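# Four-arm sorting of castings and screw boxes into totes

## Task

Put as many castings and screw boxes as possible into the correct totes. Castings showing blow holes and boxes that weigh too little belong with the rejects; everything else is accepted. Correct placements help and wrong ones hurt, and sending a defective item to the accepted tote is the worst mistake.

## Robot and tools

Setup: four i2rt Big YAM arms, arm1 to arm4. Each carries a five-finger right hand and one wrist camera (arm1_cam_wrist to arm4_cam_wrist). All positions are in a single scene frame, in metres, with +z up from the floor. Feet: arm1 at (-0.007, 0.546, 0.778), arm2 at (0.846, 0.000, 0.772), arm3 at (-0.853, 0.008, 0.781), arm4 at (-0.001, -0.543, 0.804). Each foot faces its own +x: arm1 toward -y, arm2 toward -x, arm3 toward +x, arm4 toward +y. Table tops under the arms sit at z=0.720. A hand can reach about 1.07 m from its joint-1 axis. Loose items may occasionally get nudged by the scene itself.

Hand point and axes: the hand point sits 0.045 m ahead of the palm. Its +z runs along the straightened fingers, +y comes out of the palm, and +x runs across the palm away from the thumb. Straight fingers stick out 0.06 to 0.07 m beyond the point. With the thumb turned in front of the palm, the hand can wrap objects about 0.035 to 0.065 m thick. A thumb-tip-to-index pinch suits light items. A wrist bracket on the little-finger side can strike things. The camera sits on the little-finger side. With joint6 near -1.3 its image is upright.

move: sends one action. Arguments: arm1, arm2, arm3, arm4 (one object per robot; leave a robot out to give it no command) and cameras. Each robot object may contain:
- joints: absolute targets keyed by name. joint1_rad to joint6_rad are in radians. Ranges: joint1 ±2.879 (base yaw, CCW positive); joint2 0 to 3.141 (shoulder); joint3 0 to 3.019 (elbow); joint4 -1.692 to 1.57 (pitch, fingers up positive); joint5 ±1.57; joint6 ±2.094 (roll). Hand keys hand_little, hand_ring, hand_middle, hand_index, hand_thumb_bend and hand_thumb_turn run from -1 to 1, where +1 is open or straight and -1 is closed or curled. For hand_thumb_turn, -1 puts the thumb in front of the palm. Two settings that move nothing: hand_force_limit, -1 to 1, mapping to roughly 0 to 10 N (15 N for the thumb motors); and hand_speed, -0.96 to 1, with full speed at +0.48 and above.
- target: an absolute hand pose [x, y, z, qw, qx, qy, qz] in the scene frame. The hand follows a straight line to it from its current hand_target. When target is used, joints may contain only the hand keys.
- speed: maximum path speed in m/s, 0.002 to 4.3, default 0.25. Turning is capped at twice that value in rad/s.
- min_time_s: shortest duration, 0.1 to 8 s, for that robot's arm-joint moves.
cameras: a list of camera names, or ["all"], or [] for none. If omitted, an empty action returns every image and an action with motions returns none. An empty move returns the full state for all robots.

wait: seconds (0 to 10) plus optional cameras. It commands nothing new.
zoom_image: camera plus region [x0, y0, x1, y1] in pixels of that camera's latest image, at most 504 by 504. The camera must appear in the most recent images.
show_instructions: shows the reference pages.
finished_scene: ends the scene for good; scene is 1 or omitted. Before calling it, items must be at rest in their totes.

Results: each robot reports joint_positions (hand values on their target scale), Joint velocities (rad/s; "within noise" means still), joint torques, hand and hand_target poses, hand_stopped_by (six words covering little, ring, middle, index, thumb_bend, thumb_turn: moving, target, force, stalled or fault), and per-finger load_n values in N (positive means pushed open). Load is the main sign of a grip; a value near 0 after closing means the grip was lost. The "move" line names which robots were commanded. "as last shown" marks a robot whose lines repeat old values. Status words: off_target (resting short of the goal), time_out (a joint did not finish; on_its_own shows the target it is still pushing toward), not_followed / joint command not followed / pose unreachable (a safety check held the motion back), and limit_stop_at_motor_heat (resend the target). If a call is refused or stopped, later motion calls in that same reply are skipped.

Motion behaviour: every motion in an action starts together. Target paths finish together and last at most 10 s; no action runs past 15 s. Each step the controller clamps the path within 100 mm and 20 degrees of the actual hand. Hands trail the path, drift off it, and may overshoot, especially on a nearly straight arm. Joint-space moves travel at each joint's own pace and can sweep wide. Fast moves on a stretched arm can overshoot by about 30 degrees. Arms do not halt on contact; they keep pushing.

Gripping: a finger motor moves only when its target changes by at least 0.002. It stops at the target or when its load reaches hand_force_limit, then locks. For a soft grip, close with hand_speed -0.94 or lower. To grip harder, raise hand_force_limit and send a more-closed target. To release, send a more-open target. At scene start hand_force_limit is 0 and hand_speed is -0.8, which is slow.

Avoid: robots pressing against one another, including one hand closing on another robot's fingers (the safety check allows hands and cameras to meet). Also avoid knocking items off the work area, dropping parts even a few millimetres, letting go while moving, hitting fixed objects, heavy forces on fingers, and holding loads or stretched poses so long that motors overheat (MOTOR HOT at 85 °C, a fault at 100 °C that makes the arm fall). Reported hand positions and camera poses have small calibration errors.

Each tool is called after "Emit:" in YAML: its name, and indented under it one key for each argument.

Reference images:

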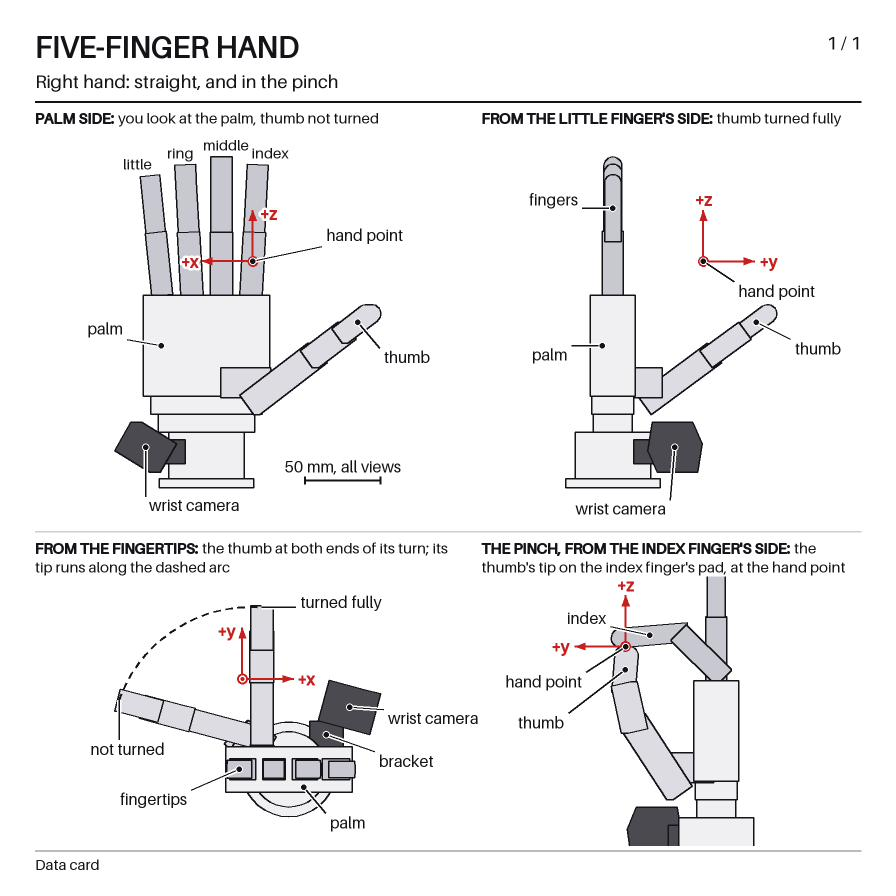

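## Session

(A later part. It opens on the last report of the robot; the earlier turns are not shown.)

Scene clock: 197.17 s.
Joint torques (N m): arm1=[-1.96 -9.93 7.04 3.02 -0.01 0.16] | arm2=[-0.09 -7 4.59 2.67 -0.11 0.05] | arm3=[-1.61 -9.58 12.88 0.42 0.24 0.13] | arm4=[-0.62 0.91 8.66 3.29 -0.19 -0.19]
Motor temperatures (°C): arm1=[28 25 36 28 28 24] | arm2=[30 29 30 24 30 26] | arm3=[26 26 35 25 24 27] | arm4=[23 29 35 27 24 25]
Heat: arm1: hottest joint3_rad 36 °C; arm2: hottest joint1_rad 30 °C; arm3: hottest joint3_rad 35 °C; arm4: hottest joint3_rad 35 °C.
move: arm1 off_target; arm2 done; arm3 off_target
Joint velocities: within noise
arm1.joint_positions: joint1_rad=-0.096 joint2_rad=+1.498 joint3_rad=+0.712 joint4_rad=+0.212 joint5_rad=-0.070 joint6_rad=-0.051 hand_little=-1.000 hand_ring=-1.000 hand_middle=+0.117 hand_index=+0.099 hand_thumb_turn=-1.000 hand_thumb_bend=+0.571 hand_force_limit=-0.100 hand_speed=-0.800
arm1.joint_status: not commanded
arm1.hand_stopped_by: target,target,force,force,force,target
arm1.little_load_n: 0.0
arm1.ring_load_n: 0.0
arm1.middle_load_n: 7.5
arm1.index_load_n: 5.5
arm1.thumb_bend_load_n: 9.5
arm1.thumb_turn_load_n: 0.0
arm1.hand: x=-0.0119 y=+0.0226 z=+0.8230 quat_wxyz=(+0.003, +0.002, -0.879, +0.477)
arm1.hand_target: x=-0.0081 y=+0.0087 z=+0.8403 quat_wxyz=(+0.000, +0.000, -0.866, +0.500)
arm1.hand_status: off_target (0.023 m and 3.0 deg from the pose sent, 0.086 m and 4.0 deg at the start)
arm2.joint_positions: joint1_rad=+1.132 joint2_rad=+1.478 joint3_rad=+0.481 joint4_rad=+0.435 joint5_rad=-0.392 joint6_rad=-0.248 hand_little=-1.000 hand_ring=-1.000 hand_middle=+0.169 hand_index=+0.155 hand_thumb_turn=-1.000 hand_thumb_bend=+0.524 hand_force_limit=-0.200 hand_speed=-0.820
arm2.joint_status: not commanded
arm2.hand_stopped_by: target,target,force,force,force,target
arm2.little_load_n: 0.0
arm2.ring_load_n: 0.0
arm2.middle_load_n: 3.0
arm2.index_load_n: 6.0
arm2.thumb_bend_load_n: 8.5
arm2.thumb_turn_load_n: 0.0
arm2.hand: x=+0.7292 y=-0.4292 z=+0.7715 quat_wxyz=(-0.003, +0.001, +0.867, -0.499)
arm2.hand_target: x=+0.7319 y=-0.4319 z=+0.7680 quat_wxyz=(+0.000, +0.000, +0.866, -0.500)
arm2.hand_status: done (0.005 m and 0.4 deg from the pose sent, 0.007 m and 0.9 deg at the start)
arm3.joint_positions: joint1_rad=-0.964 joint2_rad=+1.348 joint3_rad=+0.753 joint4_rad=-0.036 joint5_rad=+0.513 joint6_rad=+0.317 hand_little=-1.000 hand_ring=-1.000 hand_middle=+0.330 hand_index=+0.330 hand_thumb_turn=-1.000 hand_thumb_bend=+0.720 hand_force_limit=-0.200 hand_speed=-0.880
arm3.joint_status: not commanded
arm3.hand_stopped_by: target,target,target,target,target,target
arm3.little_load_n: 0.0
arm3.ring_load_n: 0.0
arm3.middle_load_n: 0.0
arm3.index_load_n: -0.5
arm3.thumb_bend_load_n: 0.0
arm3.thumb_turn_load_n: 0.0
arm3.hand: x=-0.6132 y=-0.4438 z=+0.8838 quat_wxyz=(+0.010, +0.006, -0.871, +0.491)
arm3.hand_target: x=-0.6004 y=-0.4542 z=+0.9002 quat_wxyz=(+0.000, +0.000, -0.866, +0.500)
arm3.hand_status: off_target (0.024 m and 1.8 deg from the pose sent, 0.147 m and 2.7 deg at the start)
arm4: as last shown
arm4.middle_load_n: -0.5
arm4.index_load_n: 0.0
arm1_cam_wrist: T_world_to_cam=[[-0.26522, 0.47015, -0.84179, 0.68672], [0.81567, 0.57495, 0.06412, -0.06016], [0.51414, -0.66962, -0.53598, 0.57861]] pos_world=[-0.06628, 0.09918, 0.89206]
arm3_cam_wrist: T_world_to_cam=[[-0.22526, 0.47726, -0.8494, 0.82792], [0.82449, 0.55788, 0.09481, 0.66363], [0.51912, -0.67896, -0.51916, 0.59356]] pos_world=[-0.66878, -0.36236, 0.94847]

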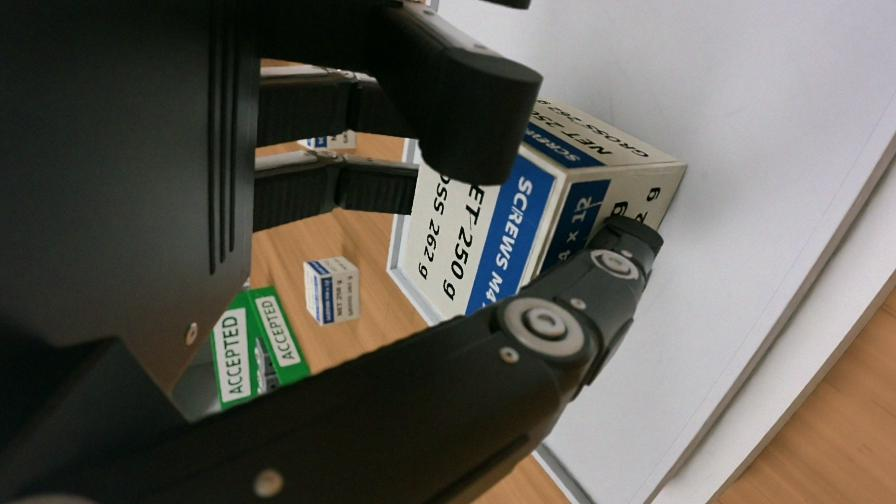

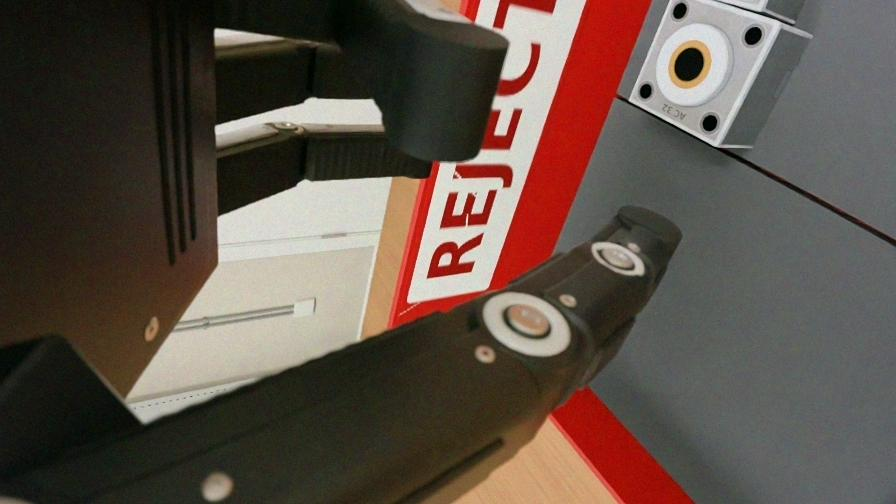

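Emit:
move:
  arm3: {"target":[-0.565,-0.093,0.84,0.3536,-0.6124,0.6124,-0.3536],"speed":0.5,"joints":{"hand_index":0.6,"hand_middle":0.6,"hand_thumb_bend":0.75,"hand_speed":0.3}}
  arm2: {"joints":{"hand_index":0.36,"hand_middle":0.36,"hand_thumb_bend":0.78,"hand_speed":-0.4}}
  arm1: {"target":[-0.010,0.008,0.818,0,0,-0.866,0.5],"speed":0.1}
  arm4: {"target":[0.2162,-0.2369,0.88,0.4973,-0.8613,-0.0905,0.0523],"speed":0.5,"joints":{"hand_ring":-1,"hand_little":-1,"hand_thumb_turn":-1,"hand_index":0.68,"hand_middle":0.68,"hand_thumb_bend":0.85,"hand_speed":0.3}}
  cameras: ["arm3_cam_wrist","arm4_cam_wrist","arm1_cam_wrist"]

Scene clock: 200.50 s.
Joint torques (N m): arm1=[-2.26 -8.53 5.72 2.61 -0.07 0.12] | arm2=[-0.09 -7.41 4.57 2.47 -0.12 0.05] | arm3=[-0.62 -4.48 9.25 0.29 -0.34 -0.13] | arm4=[0.73 -7.12 9.72 2.24 -0.8 0.02]
Motor temperatures (°C): arm1=[28 25 36 28 28 24] | arm2=[30 29 30 24 30 26] | arm3=[26 26 35 25 24 27] | arm4=[23 29 35 27 24 25]
Heat: arm1: hottest joint3_rad 36 °C; arm2: hottest joint1_rad 30 °C; arm3: hottest joint3_rad 35 °C; arm4: hottest joint3_rad 35 °C.
move: arm1 done; arm2 done; arm3 done; arm4 off_target
Joint velocities: within noise
arm1.joint_positions: joint1_rad=-0.096 joint2_rad=+1.530 joint3_rad=+0.709 joint4_rad=+0.297 joint5_rad=-0.072 joint6_rad=-0.048 hand_little=-1.000 hand_ring=-1.000 hand_middle=+0.117 hand_index=+0.099 hand_thumb_turn=-1.000 hand_thumb_bend=+0.571 hand_force_limit=-0.100 hand_speed=-0.800
arm1.joint_status: not commanded
arm1.hand_stopped_by: target,target,force,force,force,target
arm1.little_load_n: 0.0
arm1.ring_load_n: 0.0
arm1.middle_load_n: 8.5
arm1.index_load_n: 5.0
arm1.thumb_bend_load_n: 8.5
arm1.thumb_turn_load_n: 0.0
arm1.hand: x=-0.0123 y=+0.0104 z=+0.8221 quat_wxyz=(+0.004, +0.002, -0.867, +0.499)
arm1.hand_target: x=-0.0101 y=+0.0082 z=+0.8181 quat_wxyz=(+0.000, +0.000, -0.866, +0.500)
arm1.hand_status: done (0.005 m and 0.5 deg from the pose sent, 0.016 m and 3.0 deg at the start)
arm2.joint_positions: joint1_rad=+1.132 joint2_rad=+1.483 joint3_rad=+0.481 joint4_rad=+0.440 joint5_rad=-0.392 joint6_rad=-0.248 hand_little=-1.000 hand_ring=-1.000 hand_middle=+0.360 hand_index=+0.360 hand_thumb_turn=-1.000 hand_thumb_bend=+0.780 hand_force_limit=-0.200 hand_speed=-0.400
arm2.joint_status: all done
arm2.hand_stopped_by: target,target,target,target,target,target
arm2.little_load_n: 0.0
arm2.ring_load_n: 0.0
arm2.middle_load_n: 0.0
arm2.index_load_n: 0.0
arm2.thumb_bend_load_n: 0.0
arm2.thumb_turn_load_n: 0.0
arm2.hand: x=+0.7291 y=-0.4295 z=+0.7703 quat_wxyz=(-0.003, +0.001, +0.867, -0.499)
arm2.hand_target: x=+0.7319 y=-0.4319 z=+0.7681 quat_wxyz=(+0.000, +0.000, +0.866, -0.500)
arm2.hand_status: not commanded
arm3.joint_positions: joint1_rad=-0.712 joint2_rad=+0.841 joint3_rad=+0.273 joint4_rad=-0.083 joint5_rad=-0.602 joint6_rad=-0.399 hand_little=-1.000 hand_ring=-1.000 hand_middle=+0.600 hand_index=+0.600 hand_thumb_turn=-1.000 hand_thumb_bend=+0.750 hand_force_limit=-0.200 hand_speed=+0.300
arm3.joint_status: all done
arm3.hand_stopped_by: target,target,target,target,target,target
arm3.little_load_n: 0.0
arm3.ring_load_n: 0.0
arm3.middle_load_n: 0.0
arm3.index_load_n: 0.0
arm3.thumb_bend_load_n: 0.0
arm3.thumb_turn_load_n: 0.0
arm3.hand: x=-0.5643 y=-0.0960 z=+0.8394 quat_wxyz=(-0.355, +0.605, -0.619, +0.353)
arm3.hand_target: x=-0.5649 y=-0.0930 z=+0.8399 quat_wxyz=(-0.354, +0.612, -0.612, +0.354)
arm3.hand_status: done (0.003 m and 1.1 deg from the pose sent, 0.357 m and 90.0 deg at the start)
arm4.joint_positions: joint1_rad=-1.011 joint2_rad=+1.281 joint3_rad=+0.611 joint4_rad=-0.415 joint5_rad=-0.943 joint6_rad=-0.930 hand_little=-1.000 hand_ring=-1.000 hand_middle=+0.680 hand_index=+0.680 hand_thumb_turn=-1.000 hand_thumb_bend=+0.850 hand_force_limit=-0.100 hand_speed=+0.300
arm4.joint_status: all done
arm4.hand_stopped_by: target,target,target,target,target,target
arm4.little_load_n: 0.0
arm4.ring_load_n: 0.0
arm4.middle_load_n: -0.5
arm4.index_load_n: 0.0
arm4.thumb_bend_load_n: 0.0
arm4.thumb_turn_load_n: 0.0
arm4.hand: x=+0.1997 y=-0.2533 z=+0.8611 quat_wxyz=(-0.483, +0.870, +0.073, -0.074)
arm4.hand_target: x=+0.2153 y=-0.2379 z=+0.8807 quat_wxyz=(-0.497, +0.861, +0.091, -0.052)
arm4.hand_status: off_target (0.030 m and 3.7 deg from the pose sent, 0.404 m and 103.0 deg at the start)
pictures: arm1_cam_wrist, arm3_cam_wrist, arm4_cam_wrist
arm1_cam_wrist: T_world_to_cam=[[-0.26621, 0.42748, -0.86394, 0.71022], [0.81533, 0.57795, 0.03474, -0.02861], [0.51417, -0.69515, -0.5024, 0.54278]] pos_world=[-0.06668, 0.09025, 0.88727]
arm3_cam_wrist: T_world_to_cam=[[-0.46161, -0.18697, -0.86716, 0.45306], [-0.54757, 0.82914, 0.11271, -0.32971], [0.69792, 0.52685, -0.48512, 0.96931]] pos_world=[-0.6479, -0.15261, 0.90026]
arm4_cam_wrist: T_world_to_cam=[[0.30336, -0.44905, -0.84043, 0.5527], [-0.69598, -0.70684, 0.12644, -0.14605], [-0.65083, 0.54657, -0.52696, 0.83485]] pos_world=[0.27403, -0.31134, 0.92291]

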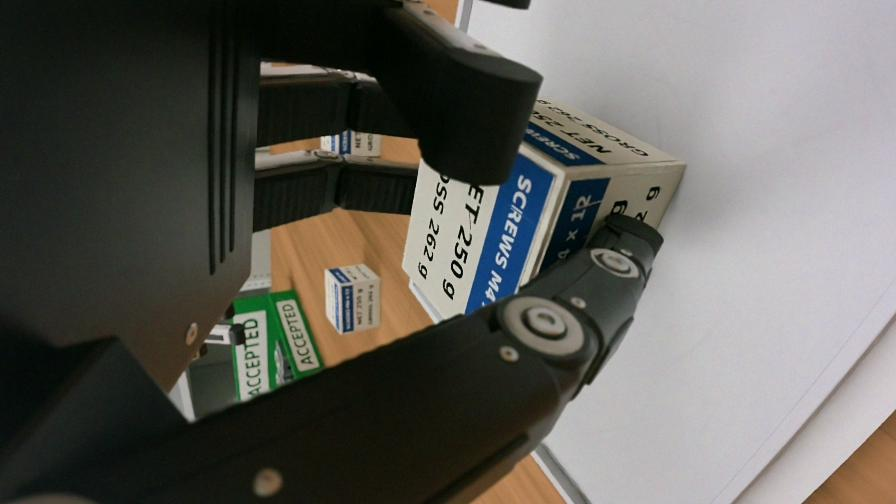

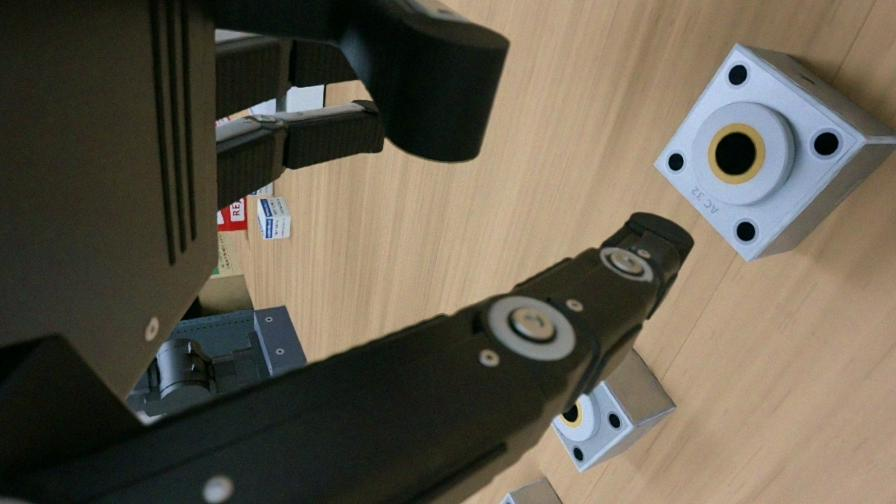

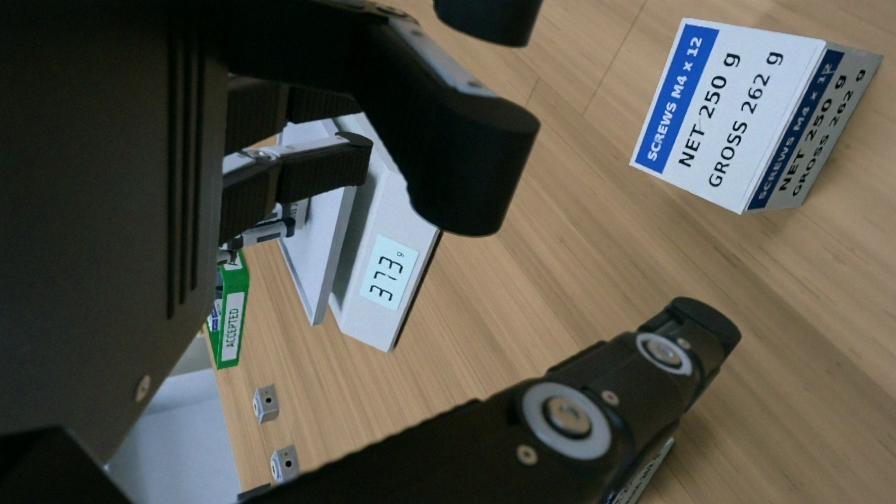

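Emit:
move:
  arm3: {"target":[-0.5685,-0.0990,0.745,0.3079,-0.5332,0.6825,-0.3941],"speed":0.2}
  arm2: {"target":[0.732,-0.43,0.91,0,0,-0.866,0.5],"speed":0.3}
  arm1: {"joints":{"hand_index":0.4,"hand_middle":0.4,"hand_thumb_bend":0.85,"hand_speed":-0.3}}
  arm4: {"target":[0.215,-0.2345,0.756,0.4952,-0.8576,-0.1205,0.0696],"speed":0.2}
  cameras: ["arm3_cam_wrist","arm4_cam_wrist"]

Scene clock: 203.27 s.
Joint torques (N m): arm1=[-2.26 -9 5.75 2.55 -0.07 0.12] | arm2=[-0.32 -6.42 9.39 1.55 -0.22 0.01] | arm3=[-0.97 -3.96 4.51 2.06 -0.16 0.11] | arm4=[0.79 -9.29 3.74 2.18 -0.83 -0.18]
Motor temperatures (°C): arm1=[28 25 35 28 28 24] | arm2=[30 29 30 24 30 26] | arm3=[26 26 35 25 24 27] | arm4=[23 29 35 26 24 25]
Heat: arm1: hottest joint3_rad 35 °C; arm2: hottest joint1_rad 30 °C; arm3: hottest joint3_rad 35 °C; arm4: hottest joint3_rad 35 °C.
move: arm1 done; arm2 off_target; arm3 done; arm4 off_target
Joint velocities: within noise
arm1.joint_positions: joint1_rad=-0.096 joint2_rad=+1.535 joint3_rad=+0.708 joint4_rad=+0.298 joint5_rad=-0.072 joint6_rad=-0.048 hand_little=-1.000 hand_ring=-1.000 hand_middle=+0.400 hand_index=+0.400 hand_thumb_turn=-1.000 hand_thumb_bend=+0.850 hand_force_limit=-0.100 hand_speed=-0.300
arm1.joint_status: all done
arm1.hand_stopped_by: target,target,target,target,target,target
arm1.little_load_n: 0.0
arm1.ring_load_n: 0.0
arm1.middle_load_n: 0.0
arm1.index_load_n: 0.0
arm1.thumb_bend_load_n: 0.0
arm1.thumb_turn_load_n: 0.0
arm1.hand: x=-0.0123 y=+0.0111 z=+0.8191 quat_wxyz=(+0.003, +0.002, -0.868, +0.497)
arm1.hand_target: x=-0.0101 y=+0.0081 z=+0.8181 quat_wxyz=(+0.000, +0.000, -0.866, +0.500)
arm1.hand_status: not commanded
arm2.joint_positions: joint1_rad=+1.132 joint2_rad=+1.117 joint3_rad=+0.624 joint4_rad=-0.094 joint5_rad=-0.392 joint6_rad=-0.245 hand_little=-1.000 hand_ring=-1.000 hand_middle=+0.360 hand_index=+0.360 hand_thumb_turn=-1.000 hand_thumb_bend=+0.780 hand_force_limit=-0.200 hand_speed=-0.400
arm2.joint_status: not commanded
arm2.hand_stopped_by: target,target,target,target,target,target
arm2.little_load_n: 0.0
arm2.ring_load_n: 0.0
arm2.middle_load_n: 0.0
arm2.index_load_n: -0.5
arm2.thumb_bend_load_n: 0.0
arm2.thumb_turn_load_n: 0.0
arm2.hand: x=+0.7345 y=-0.4188 z=+0.8944 quat_wxyz=(+0.002, +0.004, +0.872, -0.490)
arm2.hand_target: x=+0.7321 y=-0.4295 z=+0.9101 quat_wxyz=(+0.000, +0.000, +0.866, -0.500)
arm2.hand_status: off_target (0.019 m and 1.5 deg from the pose sent, 0.140 m and 0.3 deg at the start)
arm3.joint_positions: joint1_rad=-0.618 joint2_rad=+1.294 joint3_rad=+0.075 joint4_rad=+0.664 joint5_rad=-0.323 joint6_rad=-0.211 hand_little=-1.000 hand_ring=-1.000 hand_middle=+0.600 hand_index=+0.600 hand_thumb_turn=-1.000 hand_thumb_bend=+0.750 hand_force_limit=-0.200 hand_speed=+0.300
arm3.joint_status: not commanded
arm3.hand_stopped_by: target,target,target,target,target,target
arm3.little_load_n: 0.0
arm3.ring_load_n: 0.0
arm3.middle_load_n: 0.0
arm3.index_load_n: 0.0
arm3.thumb_bend_load_n: 0.0
arm3.thumb_turn_load_n: 0.0
arm3.hand: x=-0.5687 y=-0.1032 z=+0.7465 quat_wxyz=(-0.304, +0.535, -0.682, +0.396)
arm3.hand_target: x=-0.5686 y=-0.0990 z=+0.7451 quat_wxyz=(-0.308, +0.533, -0.682, +0.394)
arm3.hand_status: done (0.004 m and 0.6 deg from the pose sent, 0.095 m and 13.1 deg at the start)
arm4.joint_positions: joint1_rad=-1.004 joint2_rad=+1.652 joint3_rad=+0.583 joint4_rad=-0.049 joint5_rad=-0.974 joint6_rad=-1.007 hand_little=-1.000 hand_ring=-1.000 hand_middle=+0.680 hand_index=+0.680 hand_thumb_turn=-1.000 hand_thumb_bend=+0.850 hand_force_limit=-0.100 hand_speed=+0.300
arm4.joint_status: not commanded
arm4.hand_stopped_by: target,target,target,target,target,target
arm4.little_load_n: 0.0
arm4.ring_load_n: 0.0
arm4.middle_load_n: 0.0
arm4.index_load_n: 0.0
arm4.thumb_bend_load_n: 0.0
arm4.thumb_turn_load_n: 0.0
arm4.hand: x=+0.2141 y=-0.2402 z=+0.7528 quat_wxyz=(-0.489, +0.863, +0.105, -0.078)
arm4.hand_target: x=+0.2150 y=-0.2345 z=+0.7562 quat_wxyz=(-0.495, +0.858, +0.121, -0.070)
arm4.hand_status: off_target (0.007 m and 2.2 deg from the pose sent, 0.108 m and 5.8 deg at the start)
arm3_cam_wrist: T_world_to_cam=[[-0.49848, -0.09452, -0.86173, 0.35363], [-0.34267, 0.93457, 0.09571, -0.17568], [0.7963, 0.343, -0.49825, 0.97794]] pos_world=[-0.66266, -0.13782, 0.8088]
arm4_cam_wrist: T_world_to_cam=[[0.34651, -0.41136, -0.84304, 0.46497], [-0.65466, -0.74971, 0.09674, -0.1098], [-0.67183, 0.51838, -0.52908, 0.77928]] pos_world=[0.29054, -0.29502, 0.81491]

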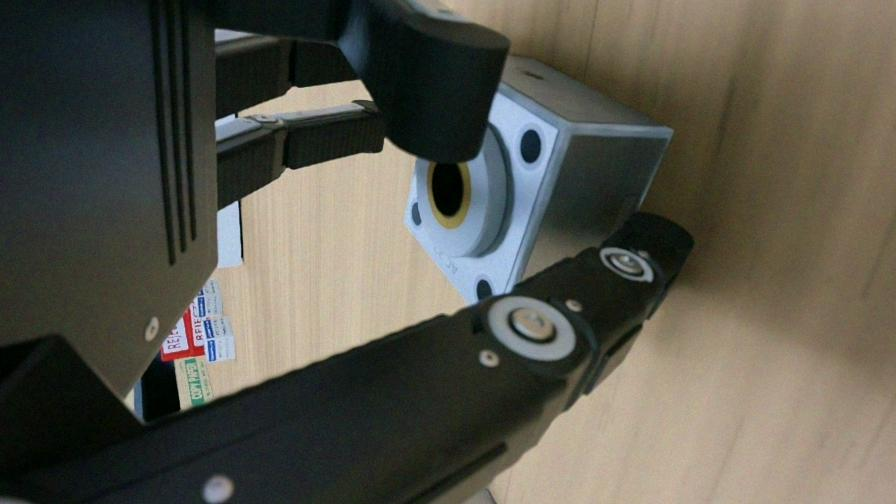

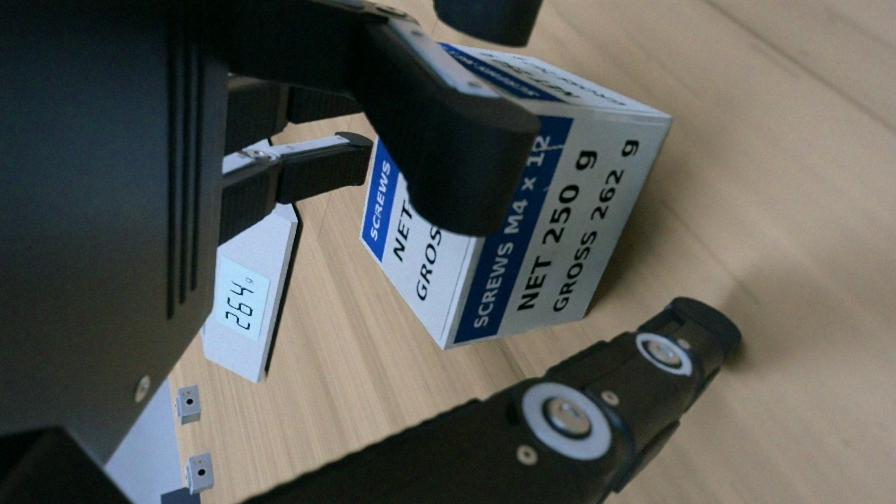

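Emit:
zoom_image:
  camera: "arm4_cam_wrist"
  region: [200, 240, 300, 340]

Scaled by 5.040 from the camera's image (finer frame: 1280x720).

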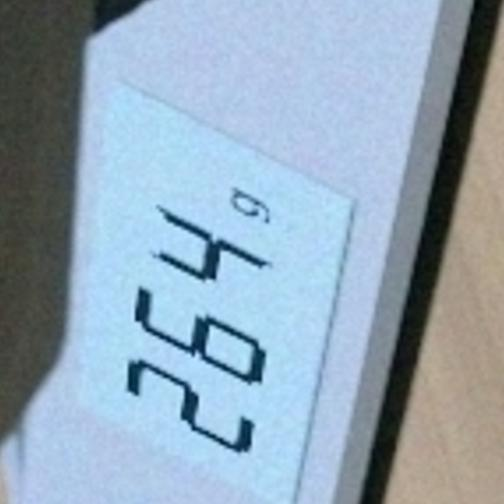

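Emit:
move:
  arm3: {"joints":{"hand_index":0.0,"hand_middle":0.0,"hand_thumb_bend":0.2,"hand_speed":-0.82,"hand_force_limit":-0.2}}
  arm1: {"joints":{"hand_index":0.0,"hand_middle":0.0,"hand_thumb_bend":0.2,"hand_speed":-0.8,"hand_force_limit":-0.1}}
  arm4: {"joints":{"hand_index":0.0,"hand_middle":0.0,"hand_thumb_bend":0.2,"hand_speed":-0.8,"hand_force_limit":-0.1}}
  cameras: ["arm1_cam_wrist","arm3_cam_wrist","arm4_cam_wrist"]

Scene clock: 207.27 s.
Joint torques (N m): arm1=[-2.26 -8.94 5.75 2.52 -0.05 0.12] | arm2=[-0.21 -6.42 9.36 1.55 -0.22 0.01] | arm3=[-0.97 -4.19 4.33 1.65 -0.15 0.11] | arm4=[0.56 -9.23 3.84 2.11 -0.74 -0.18]
Motor temperatures (°C): arm1=[28 25 35 28 28 24] | arm2=[30 29 30 24 30 26] | arm3=[26 26 34 25 24 27] | arm4=[23 29 34 26 24 25]
Heat: arm1: hottest joint3_rad 35 °C; arm2: hottest joint1_rad 30 °C; arm3: hottest joint3_rad 34 °C; arm4: hottest joint3_rad 34 °C.
move: arm1 off_target; arm3 off_target; arm4 off_target
Joint velocities: within noise
arm1.joint_positions: joint1_rad=-0.096 joint2_rad=+1.536 joint3_rad=+0.708 joint4_rad=+0.298 joint5_rad=-0.073 joint6_rad=-0.048 hand_little=-1.000 hand_ring=-1.000 hand_middle=+0.053 hand_index=+0.033 hand_thumb_turn=-1.000 hand_thumb_bend=+0.666 hand_force_limit=-0.100 hand_speed=-0.800
arm1.joint_status: hand_middle off_target (ended at +0.053, target +0.000); hand_index off_target (ended at +0.033, target +0.000); hand_thumb_bend off_target (ended at +0.666, target +0.200); the others done
arm1.hand_stopped_by: target,target,force,force,force,target
arm1.little_load_n: 0.0
arm1.ring_load_n: 0.0
arm1.middle_load_n: 5.5
arm1.index_load_n: 5.5
arm1.thumb_bend_load_n: 8.0
arm1.thumb_turn_load_n: -0.5
arm1.hand: x=-0.0122 y=+0.0110 z=+0.8190 quat_wxyz=(+0.003, +0.002, -0.868, +0.497)
arm1.hand_target: x=-0.0101 y=+0.0081 z=+0.8180 quat_wxyz=(+0.000, +0.000, -0.866, +0.500)
arm1.hand_status: not commanded
arm2: as last shown
arm2.index_load_n: 0.0
arm3.joint_positions: joint1_rad=-0.618 joint2_rad=+1.295 joint3_rad=+0.075 joint4_rad=+0.664 joint5_rad=-0.323 joint6_rad=-0.209 hand_little=-1.000 hand_ring=-1.000 hand_middle=+0.169 hand_index=+0.138 hand_thumb_turn=-1.000 hand_thumb_bend=+0.516 hand_force_limit=-0.200 hand_speed=-0.820
arm3.joint_status: hand_middle off_target (ended at +0.169, target +0.000); hand_index off_target (ended at +0.138, target +0.000); hand_thumb_bend off_target (ended at +0.516, target +0.200); the others done
arm3.hand_stopped_by: target,target,force,force,force,target
arm3.little_load_n: 0.0
arm3.ring_load_n: 0.0
arm3.middle_load_n: 3.5
arm3.index_load_n: 6.0
arm3.thumb_bend_load_n: 7.0
arm3.thumb_turn_load_n: -0.5
arm3.hand: x=-0.5687 y=-0.1030 z=+0.7463 quat_wxyz=(-0.304, +0.534, -0.683, +0.396)
arm3.hand_target: x=-0.5686 y=-0.0990 z=+0.7451 quat_wxyz=(-0.308, +0.533, -0.683, +0.394)
arm3.hand_status: not commanded
arm4.joint_positions: joint1_rad=-1.002 joint2_rad=+1.652 joint3_rad=+0.583 joint4_rad=-0.048 joint5_rad=-0.976 joint6_rad=-1.008 hand_little=-1.000 hand_ring=-1.000 hand_middle=+0.110 hand_index=+0.093 hand_thumb_turn=-1.000 hand_thumb_bend=+0.553 hand_force_limit=-0.100 hand_speed=-0.800
arm4.joint_status: hand_middle off_target (ended at +0.110, target +0.000); hand_index off_target (ended at +0.093, target +0.000); hand_thumb_bend off_target (ended at +0.553, target +0.200); the others done
arm4.hand_stopped_by: target,target,force,force,force,target
arm4.little_load_n: 0.0
arm4.ring_load_n: 0.0
arm4.middle_load_n: 4.0
arm4.index_load_n: 5.5
arm4.thumb_bend_load_n: 9.0
arm4.thumb_turn_load_n: 0.0
arm4.hand: x=+0.2137 y=-0.2395 z=+0.7531 quat_wxyz=(-0.490, +0.862, +0.107, -0.078)
arm4.hand_target: x=+0.2150 y=-0.2345 z=+0.7562 quat_wxyz=(-0.495, +0.858, +0.121, -0.070)
arm4.hand_status: not commanded
arm1_cam_wrist: T_world_to_cam=[[-0.26546, 0.43197, -0.86194, 0.70562], [0.81523, 0.57786, 0.03853, -0.03206], [0.51472, -0.69245, -0.50555, 0.54405]] pos_world=[-0.06658, 0.09044, 0.88448]
arm3_cam_wrist: T_world_to_cam=[[-0.49876, -0.09149, -0.8619, 0.35374], [-0.34105, 0.93491, 0.09812, -0.17657], [0.79682, 0.34289, -0.4975, 0.97747]] pos_world=[-0.66266, -0.13772, 0.8085]
arm4_cam_wrist: T_world_to_cam=[[0.34868, -0.40792, -0.84381, 0.46655], [-0.65244, -0.752, 0.09393, -0.10853], [-0.67286, 0.51779, -0.52835, 0.77835]] pos_world=[0.29024, -0.29432, 0.81512]

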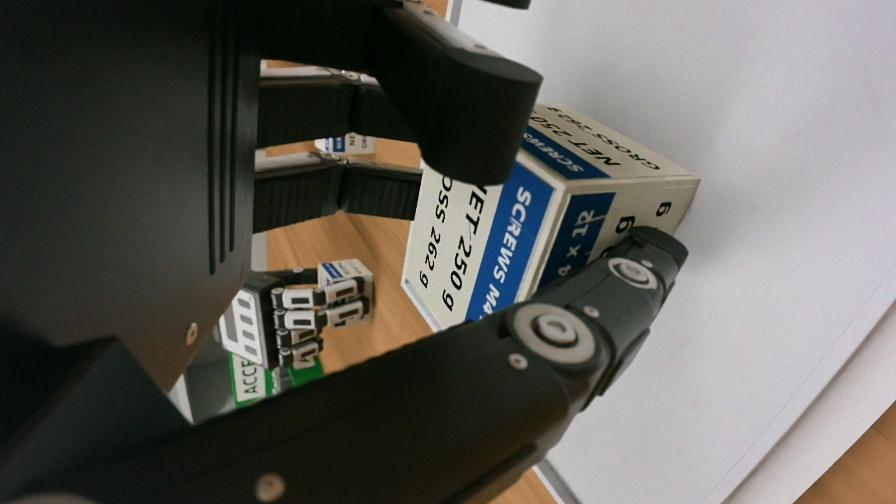

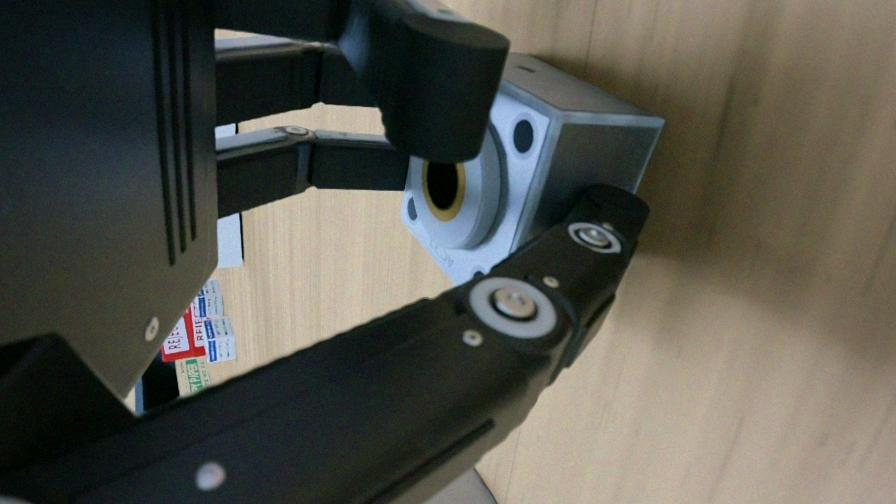

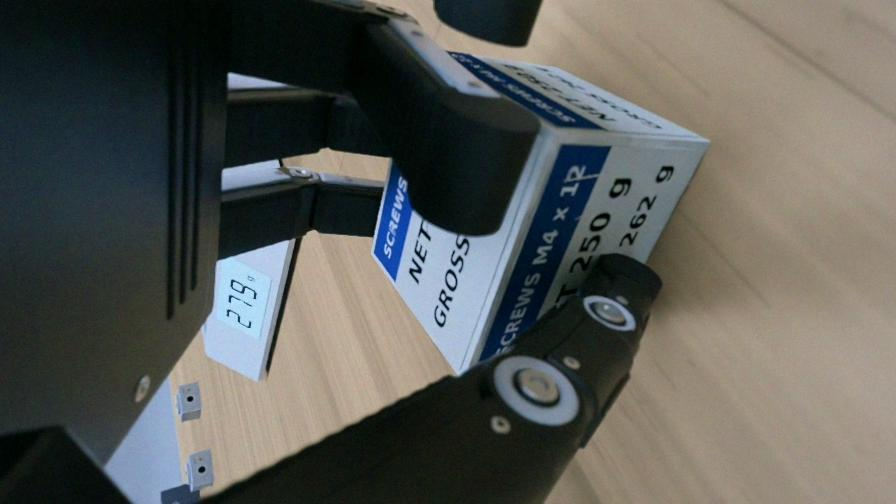

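Emit:
move:
  arm3: {"target":[-0.505,-0.09,0.89,0.3536,-0.6124,0.6124,-0.3536],"speed":0.3}
  arm1: {"target":[-0.03,0.06,0.92,0,0,-0.866,0.5],"speed":0.3}
  arm4: {"target":[0.14,-0.19,0.93,0.5,-0.866,0,0],"speed":0.3}
  arm2: {"target":[0.155,0.285,0.89,0.3536,-0.6124,-0.6124,0.3536],"speed":0.7,"joints":{"hand_index":0.68,"hand_middle":0.68,"hand_thumb_bend":0.85,"hand_speed":0.3}}
  cameras: ["arm2_cam_wrist","arm4_cam_wrist"]

Scene clock: 209.97 s.
Joint torques (N m): arm1=[-3.02 -9.35 9.26 2.06 -0.22 0.01] | arm2=[-0.62 -17.2 10.22 1.58 -0.16 0.03] | arm3=[-0.44 -5.01 14.89 0.49 -0.55 -0.1] | arm4=[0.73 -5.6 11.19 1.87 -0.31 0.03]
Motor temperatures (°C): arm1=[28 25 35 28 28 24] | arm2=[30 29 30 24 30 26] | arm3=[26 26 34 25 24 27] | arm4=[23 29 34 26 24 25]
Heat: arm1: hottest joint3_rad 35 °C; arm2: hottest joint1_rad 30 °C; arm3: hottest joint3_rad 34 °C; arm4: hottest joint3_rad 34 °C.
move: arm1 off_target; arm2 off_target; arm3 off_target; arm4 off_target
Joint velocities: within noise
arm1.joint_positions: joint1_rad=-0.154 joint2_rad=+1.233 joint3_rad=+0.681 joint4_rad=-0.043 joint5_rad=-0.129 joint6_rad=-0.070 hand_little=-1.000 hand_ring=-1.000 hand_middle=+0.053 hand_index=+0.033 hand_thumb_turn=-1.000 hand_thumb_bend=+0.666 hand_force_limit=-0.100 hand_speed=-0.800
arm1.joint_status: not commanded
arm1.hand_stopped_by: target,target,force,force,force,target
arm1.little_load_n: 0.0
arm1.ring_load_n: 0.0
arm1.middle_load_n: 5.5
arm1.index_load_n: 5.5
arm1.thumb_bend_load_n: 9.0
arm1.thumb_turn_load_n: -0.5
arm1.hand: x=-0.0247 y=+0.0744 z=+0.8876 quat_wxyz=(-0.005, -0.002, -0.883, +0.470)
arm1.hand_target: x=-0.0298 y=+0.0610 z=+0.9199 quat_wxyz=(+0.000, +0.000, -0.866, +0.500)
arm1.hand_status: off_target (0.036 m and 4.0 deg from the pose sent, 0.114 m and 0.6 deg at the start)
arm2.joint_positions: joint1_rad=-0.502 joint2_rad=+1.934 joint3_rad=+1.497 joint4_rad=-0.172 joint5_rad=-0.455 joint6_rad=-0.278 hand_little=-1.000 hand_ring=-1.000 hand_middle=+0.680 hand_index=+0.680 hand_thumb_turn=-1.000 hand_thumb_bend=+0.850 hand_force_limit=-0.200 hand_speed=+0.300
arm2.joint_status: all done
arm2.hand_stopped_by: target,target,target,target,target,target
arm2.little_load_n: 0.5
arm2.ring_load_n: 0.0
arm2.middle_load_n: -0.5
arm2.index_load_n: 0.0
arm2.thumb_bend_load_n: 0.0
arm2.thumb_turn_load_n: 0.0
arm2.hand: x=+0.1686 y=+0.2815 z=+0.8757 quat_wxyz=(-0.345, +0.617, +0.615, -0.348)
arm2.hand_target: x=+0.1557 y=+0.2846 z=+0.8901 quat_wxyz=(-0.354, +0.612, +0.612, -0.354)
arm2.hand_status: off_target (0.020 m and 1.4 deg from the pose sent, 0.912 m and 89.7 deg at the start; pose on its path clipped on 4 of 71 steps)
arm3.joint_positions: joint1_rad=-0.543 joint2_rad=+0.916 joint3_rad=+0.381 joint4_rad=-0.126 joint5_rad=-0.458 joint6_rad=-0.286 hand_little=-1.000 hand_ring=-1.000 hand_middle=+0.169 hand_index=+0.138 hand_thumb_turn=-1.000 hand_thumb_bend=+0.517 hand_force_limit=-0.200 hand_speed=-0.820
arm3.joint_status: not commanded
arm3.hand_stopped_by: target,target,force,force,force,target
arm3.little_load_n: 0.0
arm3.ring_load_n: 0.0
arm3.middle_load_n: 3.0
arm3.index_load_n: 5.5
arm3.thumb_bend_load_n: 8.0
arm3.thumb_turn_load_n: -0.5
arm3.hand: x=-0.5266 y=-0.0811 z=+0.8564 quat_wxyz=(-0.345, +0.609, -0.636, +0.325)
arm3.hand_target: x=-0.5065 y=-0.0892 z=+0.8903 quat_wxyz=(-0.354, +0.612, -0.612, +0.354)
arm3.hand_status: off_target (0.041 m and 4.4 deg from the pose sent, 0.158 m and 14.2 deg at the start)
arm4.joint_positions: joint1_rad=-0.683 joint2_rad=+0.997 joint3_rad=+0.495 joint4_rad=-0.188 joint5_rad=-0.572 joint6_rad=-0.390 hand_little=-1.000 hand_ring=-1.000 hand_middle=+0.110 hand_index=+0.093 hand_thumb_turn=-1.000 hand_thumb_bend=+0.553 hand_force_limit=-0.100 hand_speed=-0.800
arm4.joint_status: not commanded
arm4.hand_stopped_by: target,target,force,force,force,target
arm4.little_load_n: 0.5
arm4.ring_load_n: 0.0
arm4.middle_load_n: 4.0
arm4.index_load_n: 4.5
arm4.thumb_bend_load_n: 10.0
arm4.thumb_turn_load_n: 0.0
arm4.hand: x=+0.1332 y=-0.2057 z=+0.9015 quat_wxyz=(-0.479, +0.878, -0.009, -0.011)
arm4.hand_target: x=+0.1394 y=-0.1910 z=+0.9300 quat_wxyz=(-0.500, +0.866, +0.000, +0.000)
arm4.hand_status: off_target (0.033 m and 3.2 deg from the pose sent, 0.198 m and 15.2 deg at the start)
arm2_cam_wrist: T_world_to_cam=[[0.52447, 0.26143, -0.8103, 0.54314], [0.54722, -0.83261, 0.08556, 0.06884], [-0.6523, -0.48829, -0.57973, 0.87437]] pos_world=[0.24782, 0.34227, 0.94111]
arm4_cam_wrist: T_world_to_cam=[[0.23006, -0.51739, -0.82424, 0.60918], [-0.8283, -0.54871, 0.11324, -0.10173], [-0.51087, 0.65667, -0.5548, 0.81597]] pos_world=[0.19243, -0.27646, 0.96632]

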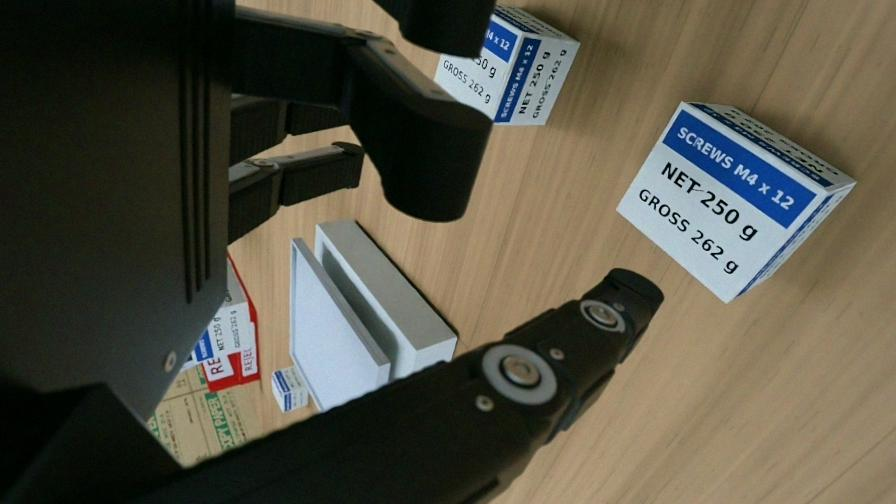

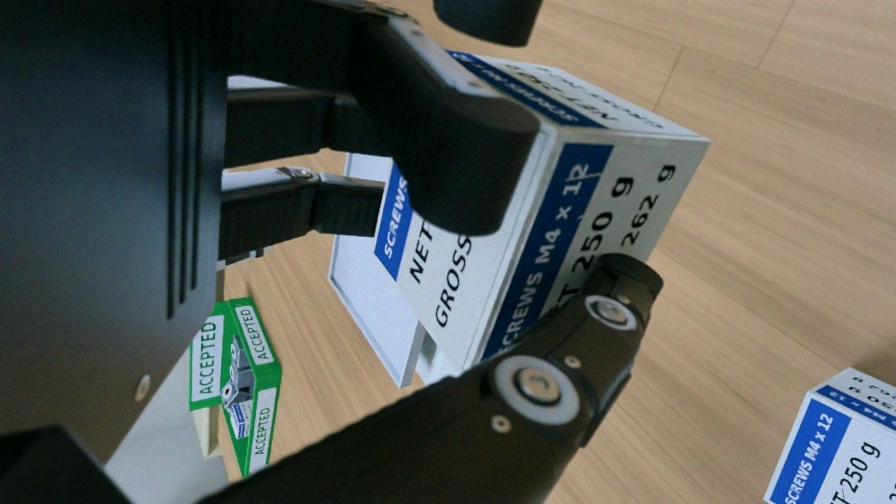

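Emit:
move:
  arm1: {"target":[-0.33,0.38,0.95,0.3536,-0.6124,-0.6124,0.3536],"speed":0.6}
  arm4: {"target":[-0.03,-0.05,0.92,0.5,-0.866,0,0],"speed":0.25}
  arm2: {"target":[0.184,0.289,0.772,0.3728,-0.6456,-0.5773,0.3333],"speed":0.2}
  cameras: ["arm2_cam_wrist","arm4_cam_wrist"]

Scene clock: 213.00 s.
Joint torques (N m): arm1=[-2.67 -1.61 12.53 1.99 0.39 0.17] | arm2=[-1.08 -16.73 6.24 2.58 -0.04 0.07] | arm3=[-0.85 -6.18 14.94 0.61 -0.51 -0.08] | arm4=[0.62 -7.53 12.27 3.59 0.12 0.01]
Motor temperatures (°C): arm1=[28 25 35 28 28 24] | arm2=[30 29 30 24 30 26] | arm3=[26 26 35 25 24 27] | arm4=[23 29 35 26 24 25]
Heat: arm1: hottest joint3_rad 35 °C; arm2: hottest joint1_rad 30 °C; arm3: hottest joint3_rad 35 °C; arm4: hottest joint3_rad 35 °C.
move: arm1 off_target; arm2 done; arm4 off_target
Joint velocities: within noise
arm1.joint_positions: joint1_rad=-0.947 joint2_rad=+0.751 joint3_rad=+0.487 joint4_rad=-0.435 joint5_rad=+0.530 joint6_rad=+0.337 hand_little=-1.000 hand_ring=-1.000 hand_middle=+0.053 hand_index=+0.033 hand_thumb_turn=-1.000 hand_thumb_bend=+0.666 hand_force_limit=-0.100 hand_speed=-0.800
arm1.joint_status: not commanded
arm1.hand_stopped_by: target,target,force,force,force,target
arm1.little_load_n: 0.0
arm1.ring_load_n: 0.0
arm1.middle_load_n: 5.5
arm1.index_load_n: 5.5
arm1.thumb_bend_load_n: 9.0
arm1.thumb_turn_load_n: 0.0
arm1.hand: x=-0.3100 y=+0.3935 z=+0.9105 quat_wxyz=(+0.349, -0.609, -0.637, +0.319)
arm1.hand_target: x=-0.3276 y=+0.3814 z=+0.9503 quat_wxyz=(+0.353, -0.612, -0.613, +0.354)
arm1.hand_status: off_target (0.046 m and 4.9 deg from the pose sent, 0.436 m and 90.2 deg at the start)
arm2.joint_positions: joint1_rad=-0.502 joint2_rad=+2.023 joint3_rad=+1.320 joint4_rad=+0.138 joint5_rad=-0.368 joint6_rad=-0.216 hand_little=-1.000 hand_ring=-1.000 hand_middle=+0.680 hand_index=+0.680 hand_thumb_turn=-1.000 hand_thumb_bend=+0.850 hand_force_limit=-0.200 hand_speed=+0.300
arm2.joint_status: not commanded
arm2.hand_stopped_by: target,target,target,target,target,target
arm2.little_load_n: 0.0
arm2.ring_load_n: 0.0
arm2.middle_load_n: 0.0
arm2.index_load_n: 0.0
arm2.thumb_bend_load_n: 0.0
arm2.thumb_turn_load_n: 0.0
arm2.hand: x=+0.1853 y=+0.2862 z=+0.7762 quat_wxyz=(-0.371, +0.643, +0.582, -0.332)
arm2.hand_target: x=+0.1840 y=+0.2890 z=+0.7722 quat_wxyz=(-0.373, +0.645, +0.577, -0.333)
arm2.hand_status: done (0.005 m and 0.6 deg from the pose sent, 0.105 m and 6.6 deg at the start)
arm3: as last shown
arm3.joint_positions: joint1_rad=-0.543 joint2_rad=+0.916 joint3_rad=+0.381 joint4_rad=-0.126 joint5_rad=-0.458 joint6_rad=-0.287 hand_little=-1.000 hand_ring=-1.000 hand_middle=+0.169 hand_index=+0.138 hand_thumb_turn=-1.000 hand_thumb_bend=+0.517 hand_force_limit=-0.200 hand_speed=-0.820
arm3.thumb_bend_load_n: 7.5
arm3.hand: x=-0.5266 y=-0.0812 z=+0.8564 quat_wxyz=(-0.344, +0.609, -0.636, +0.325)
arm3.hand_target: x=-0.5065 y=-0.0893 z=+0.8903 quat_wxyz=(-0.354, +0.612, -0.612, +0.354)
arm4.joint_positions: joint1_rad=-0.009 joint2_rad=+1.246 joint3_rad=+0.609 joint4_rad=+0.006 joint5_rad=-0.005 joint6_rad=-0.014 hand_little=-1.000 hand_ring=-1.000 hand_middle=+0.110 hand_index=+0.093 hand_thumb_turn=-1.000 hand_thumb_bend=+0.553 hand_force_limit=-0.100 hand_speed=-0.800
arm4.joint_status: not commanded
arm4.hand_stopped_by: target,target,force,force,force,target
arm4.little_load_n: 0.0
arm4.ring_load_n: 0.0
arm4.middle_load_n: 4.0
arm4.index_load_n: 4.5
arm4.thumb_bend_load_n: 10.0
arm4.thumb_turn_load_n: 0.0
arm4.hand: x=-0.0266 y=-0.0894 z=+0.8778 quat_wxyz=(-0.450, +0.893, +0.003, +0.002)
arm4.hand_target: x=-0.0299 y=-0.0546 z=+0.9219 quat_wxyz=(-0.500, +0.866, +0.000, -0.001)
arm4.hand_status: off_target (0.058 m and 6.5 deg from the pose sent, 0.226 m and 3.2 deg at the start)
arm2_cam_wrist: T_world_to_cam=[[0.53506, 0.21602, -0.81673, 0.46864], [0.45994, -0.88541, 0.06713, 0.11774], [-0.70864, -0.41157, -0.5731, 0.81321]] pos_world=[0.27137, 0.3377, 0.8409]
arm4_cam_wrist: T_world_to_cam=[[0.26179, -0.56767, -0.78053, 0.64464], [-0.82783, -0.54782, 0.12077, -0.17409], [-0.49615, 0.61453, -0.61335, 0.69284]] pos_world=[0.03088, -0.15519, 0.94913]

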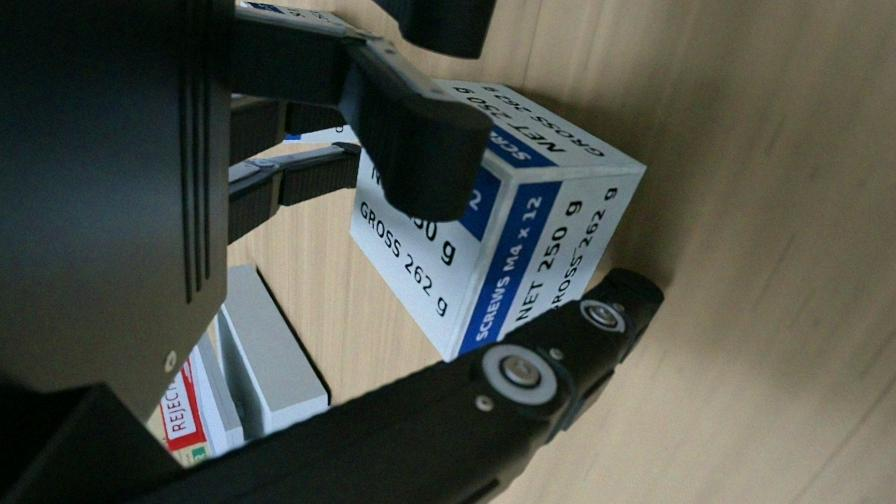

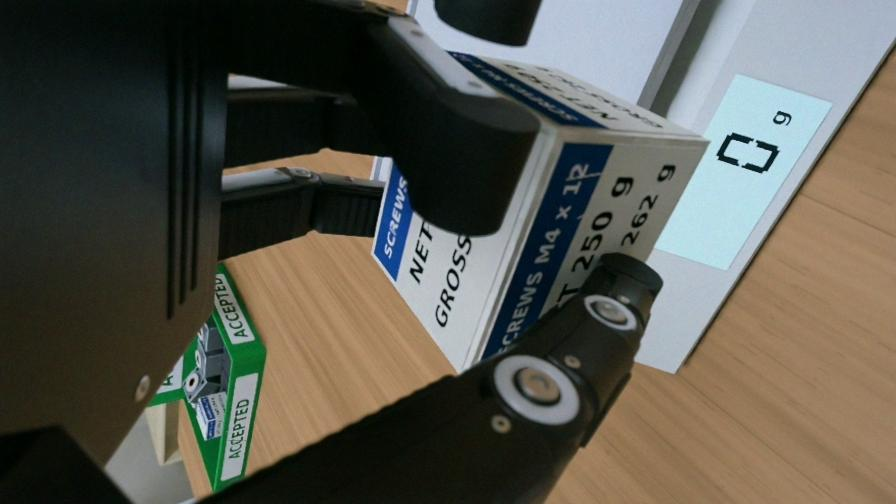

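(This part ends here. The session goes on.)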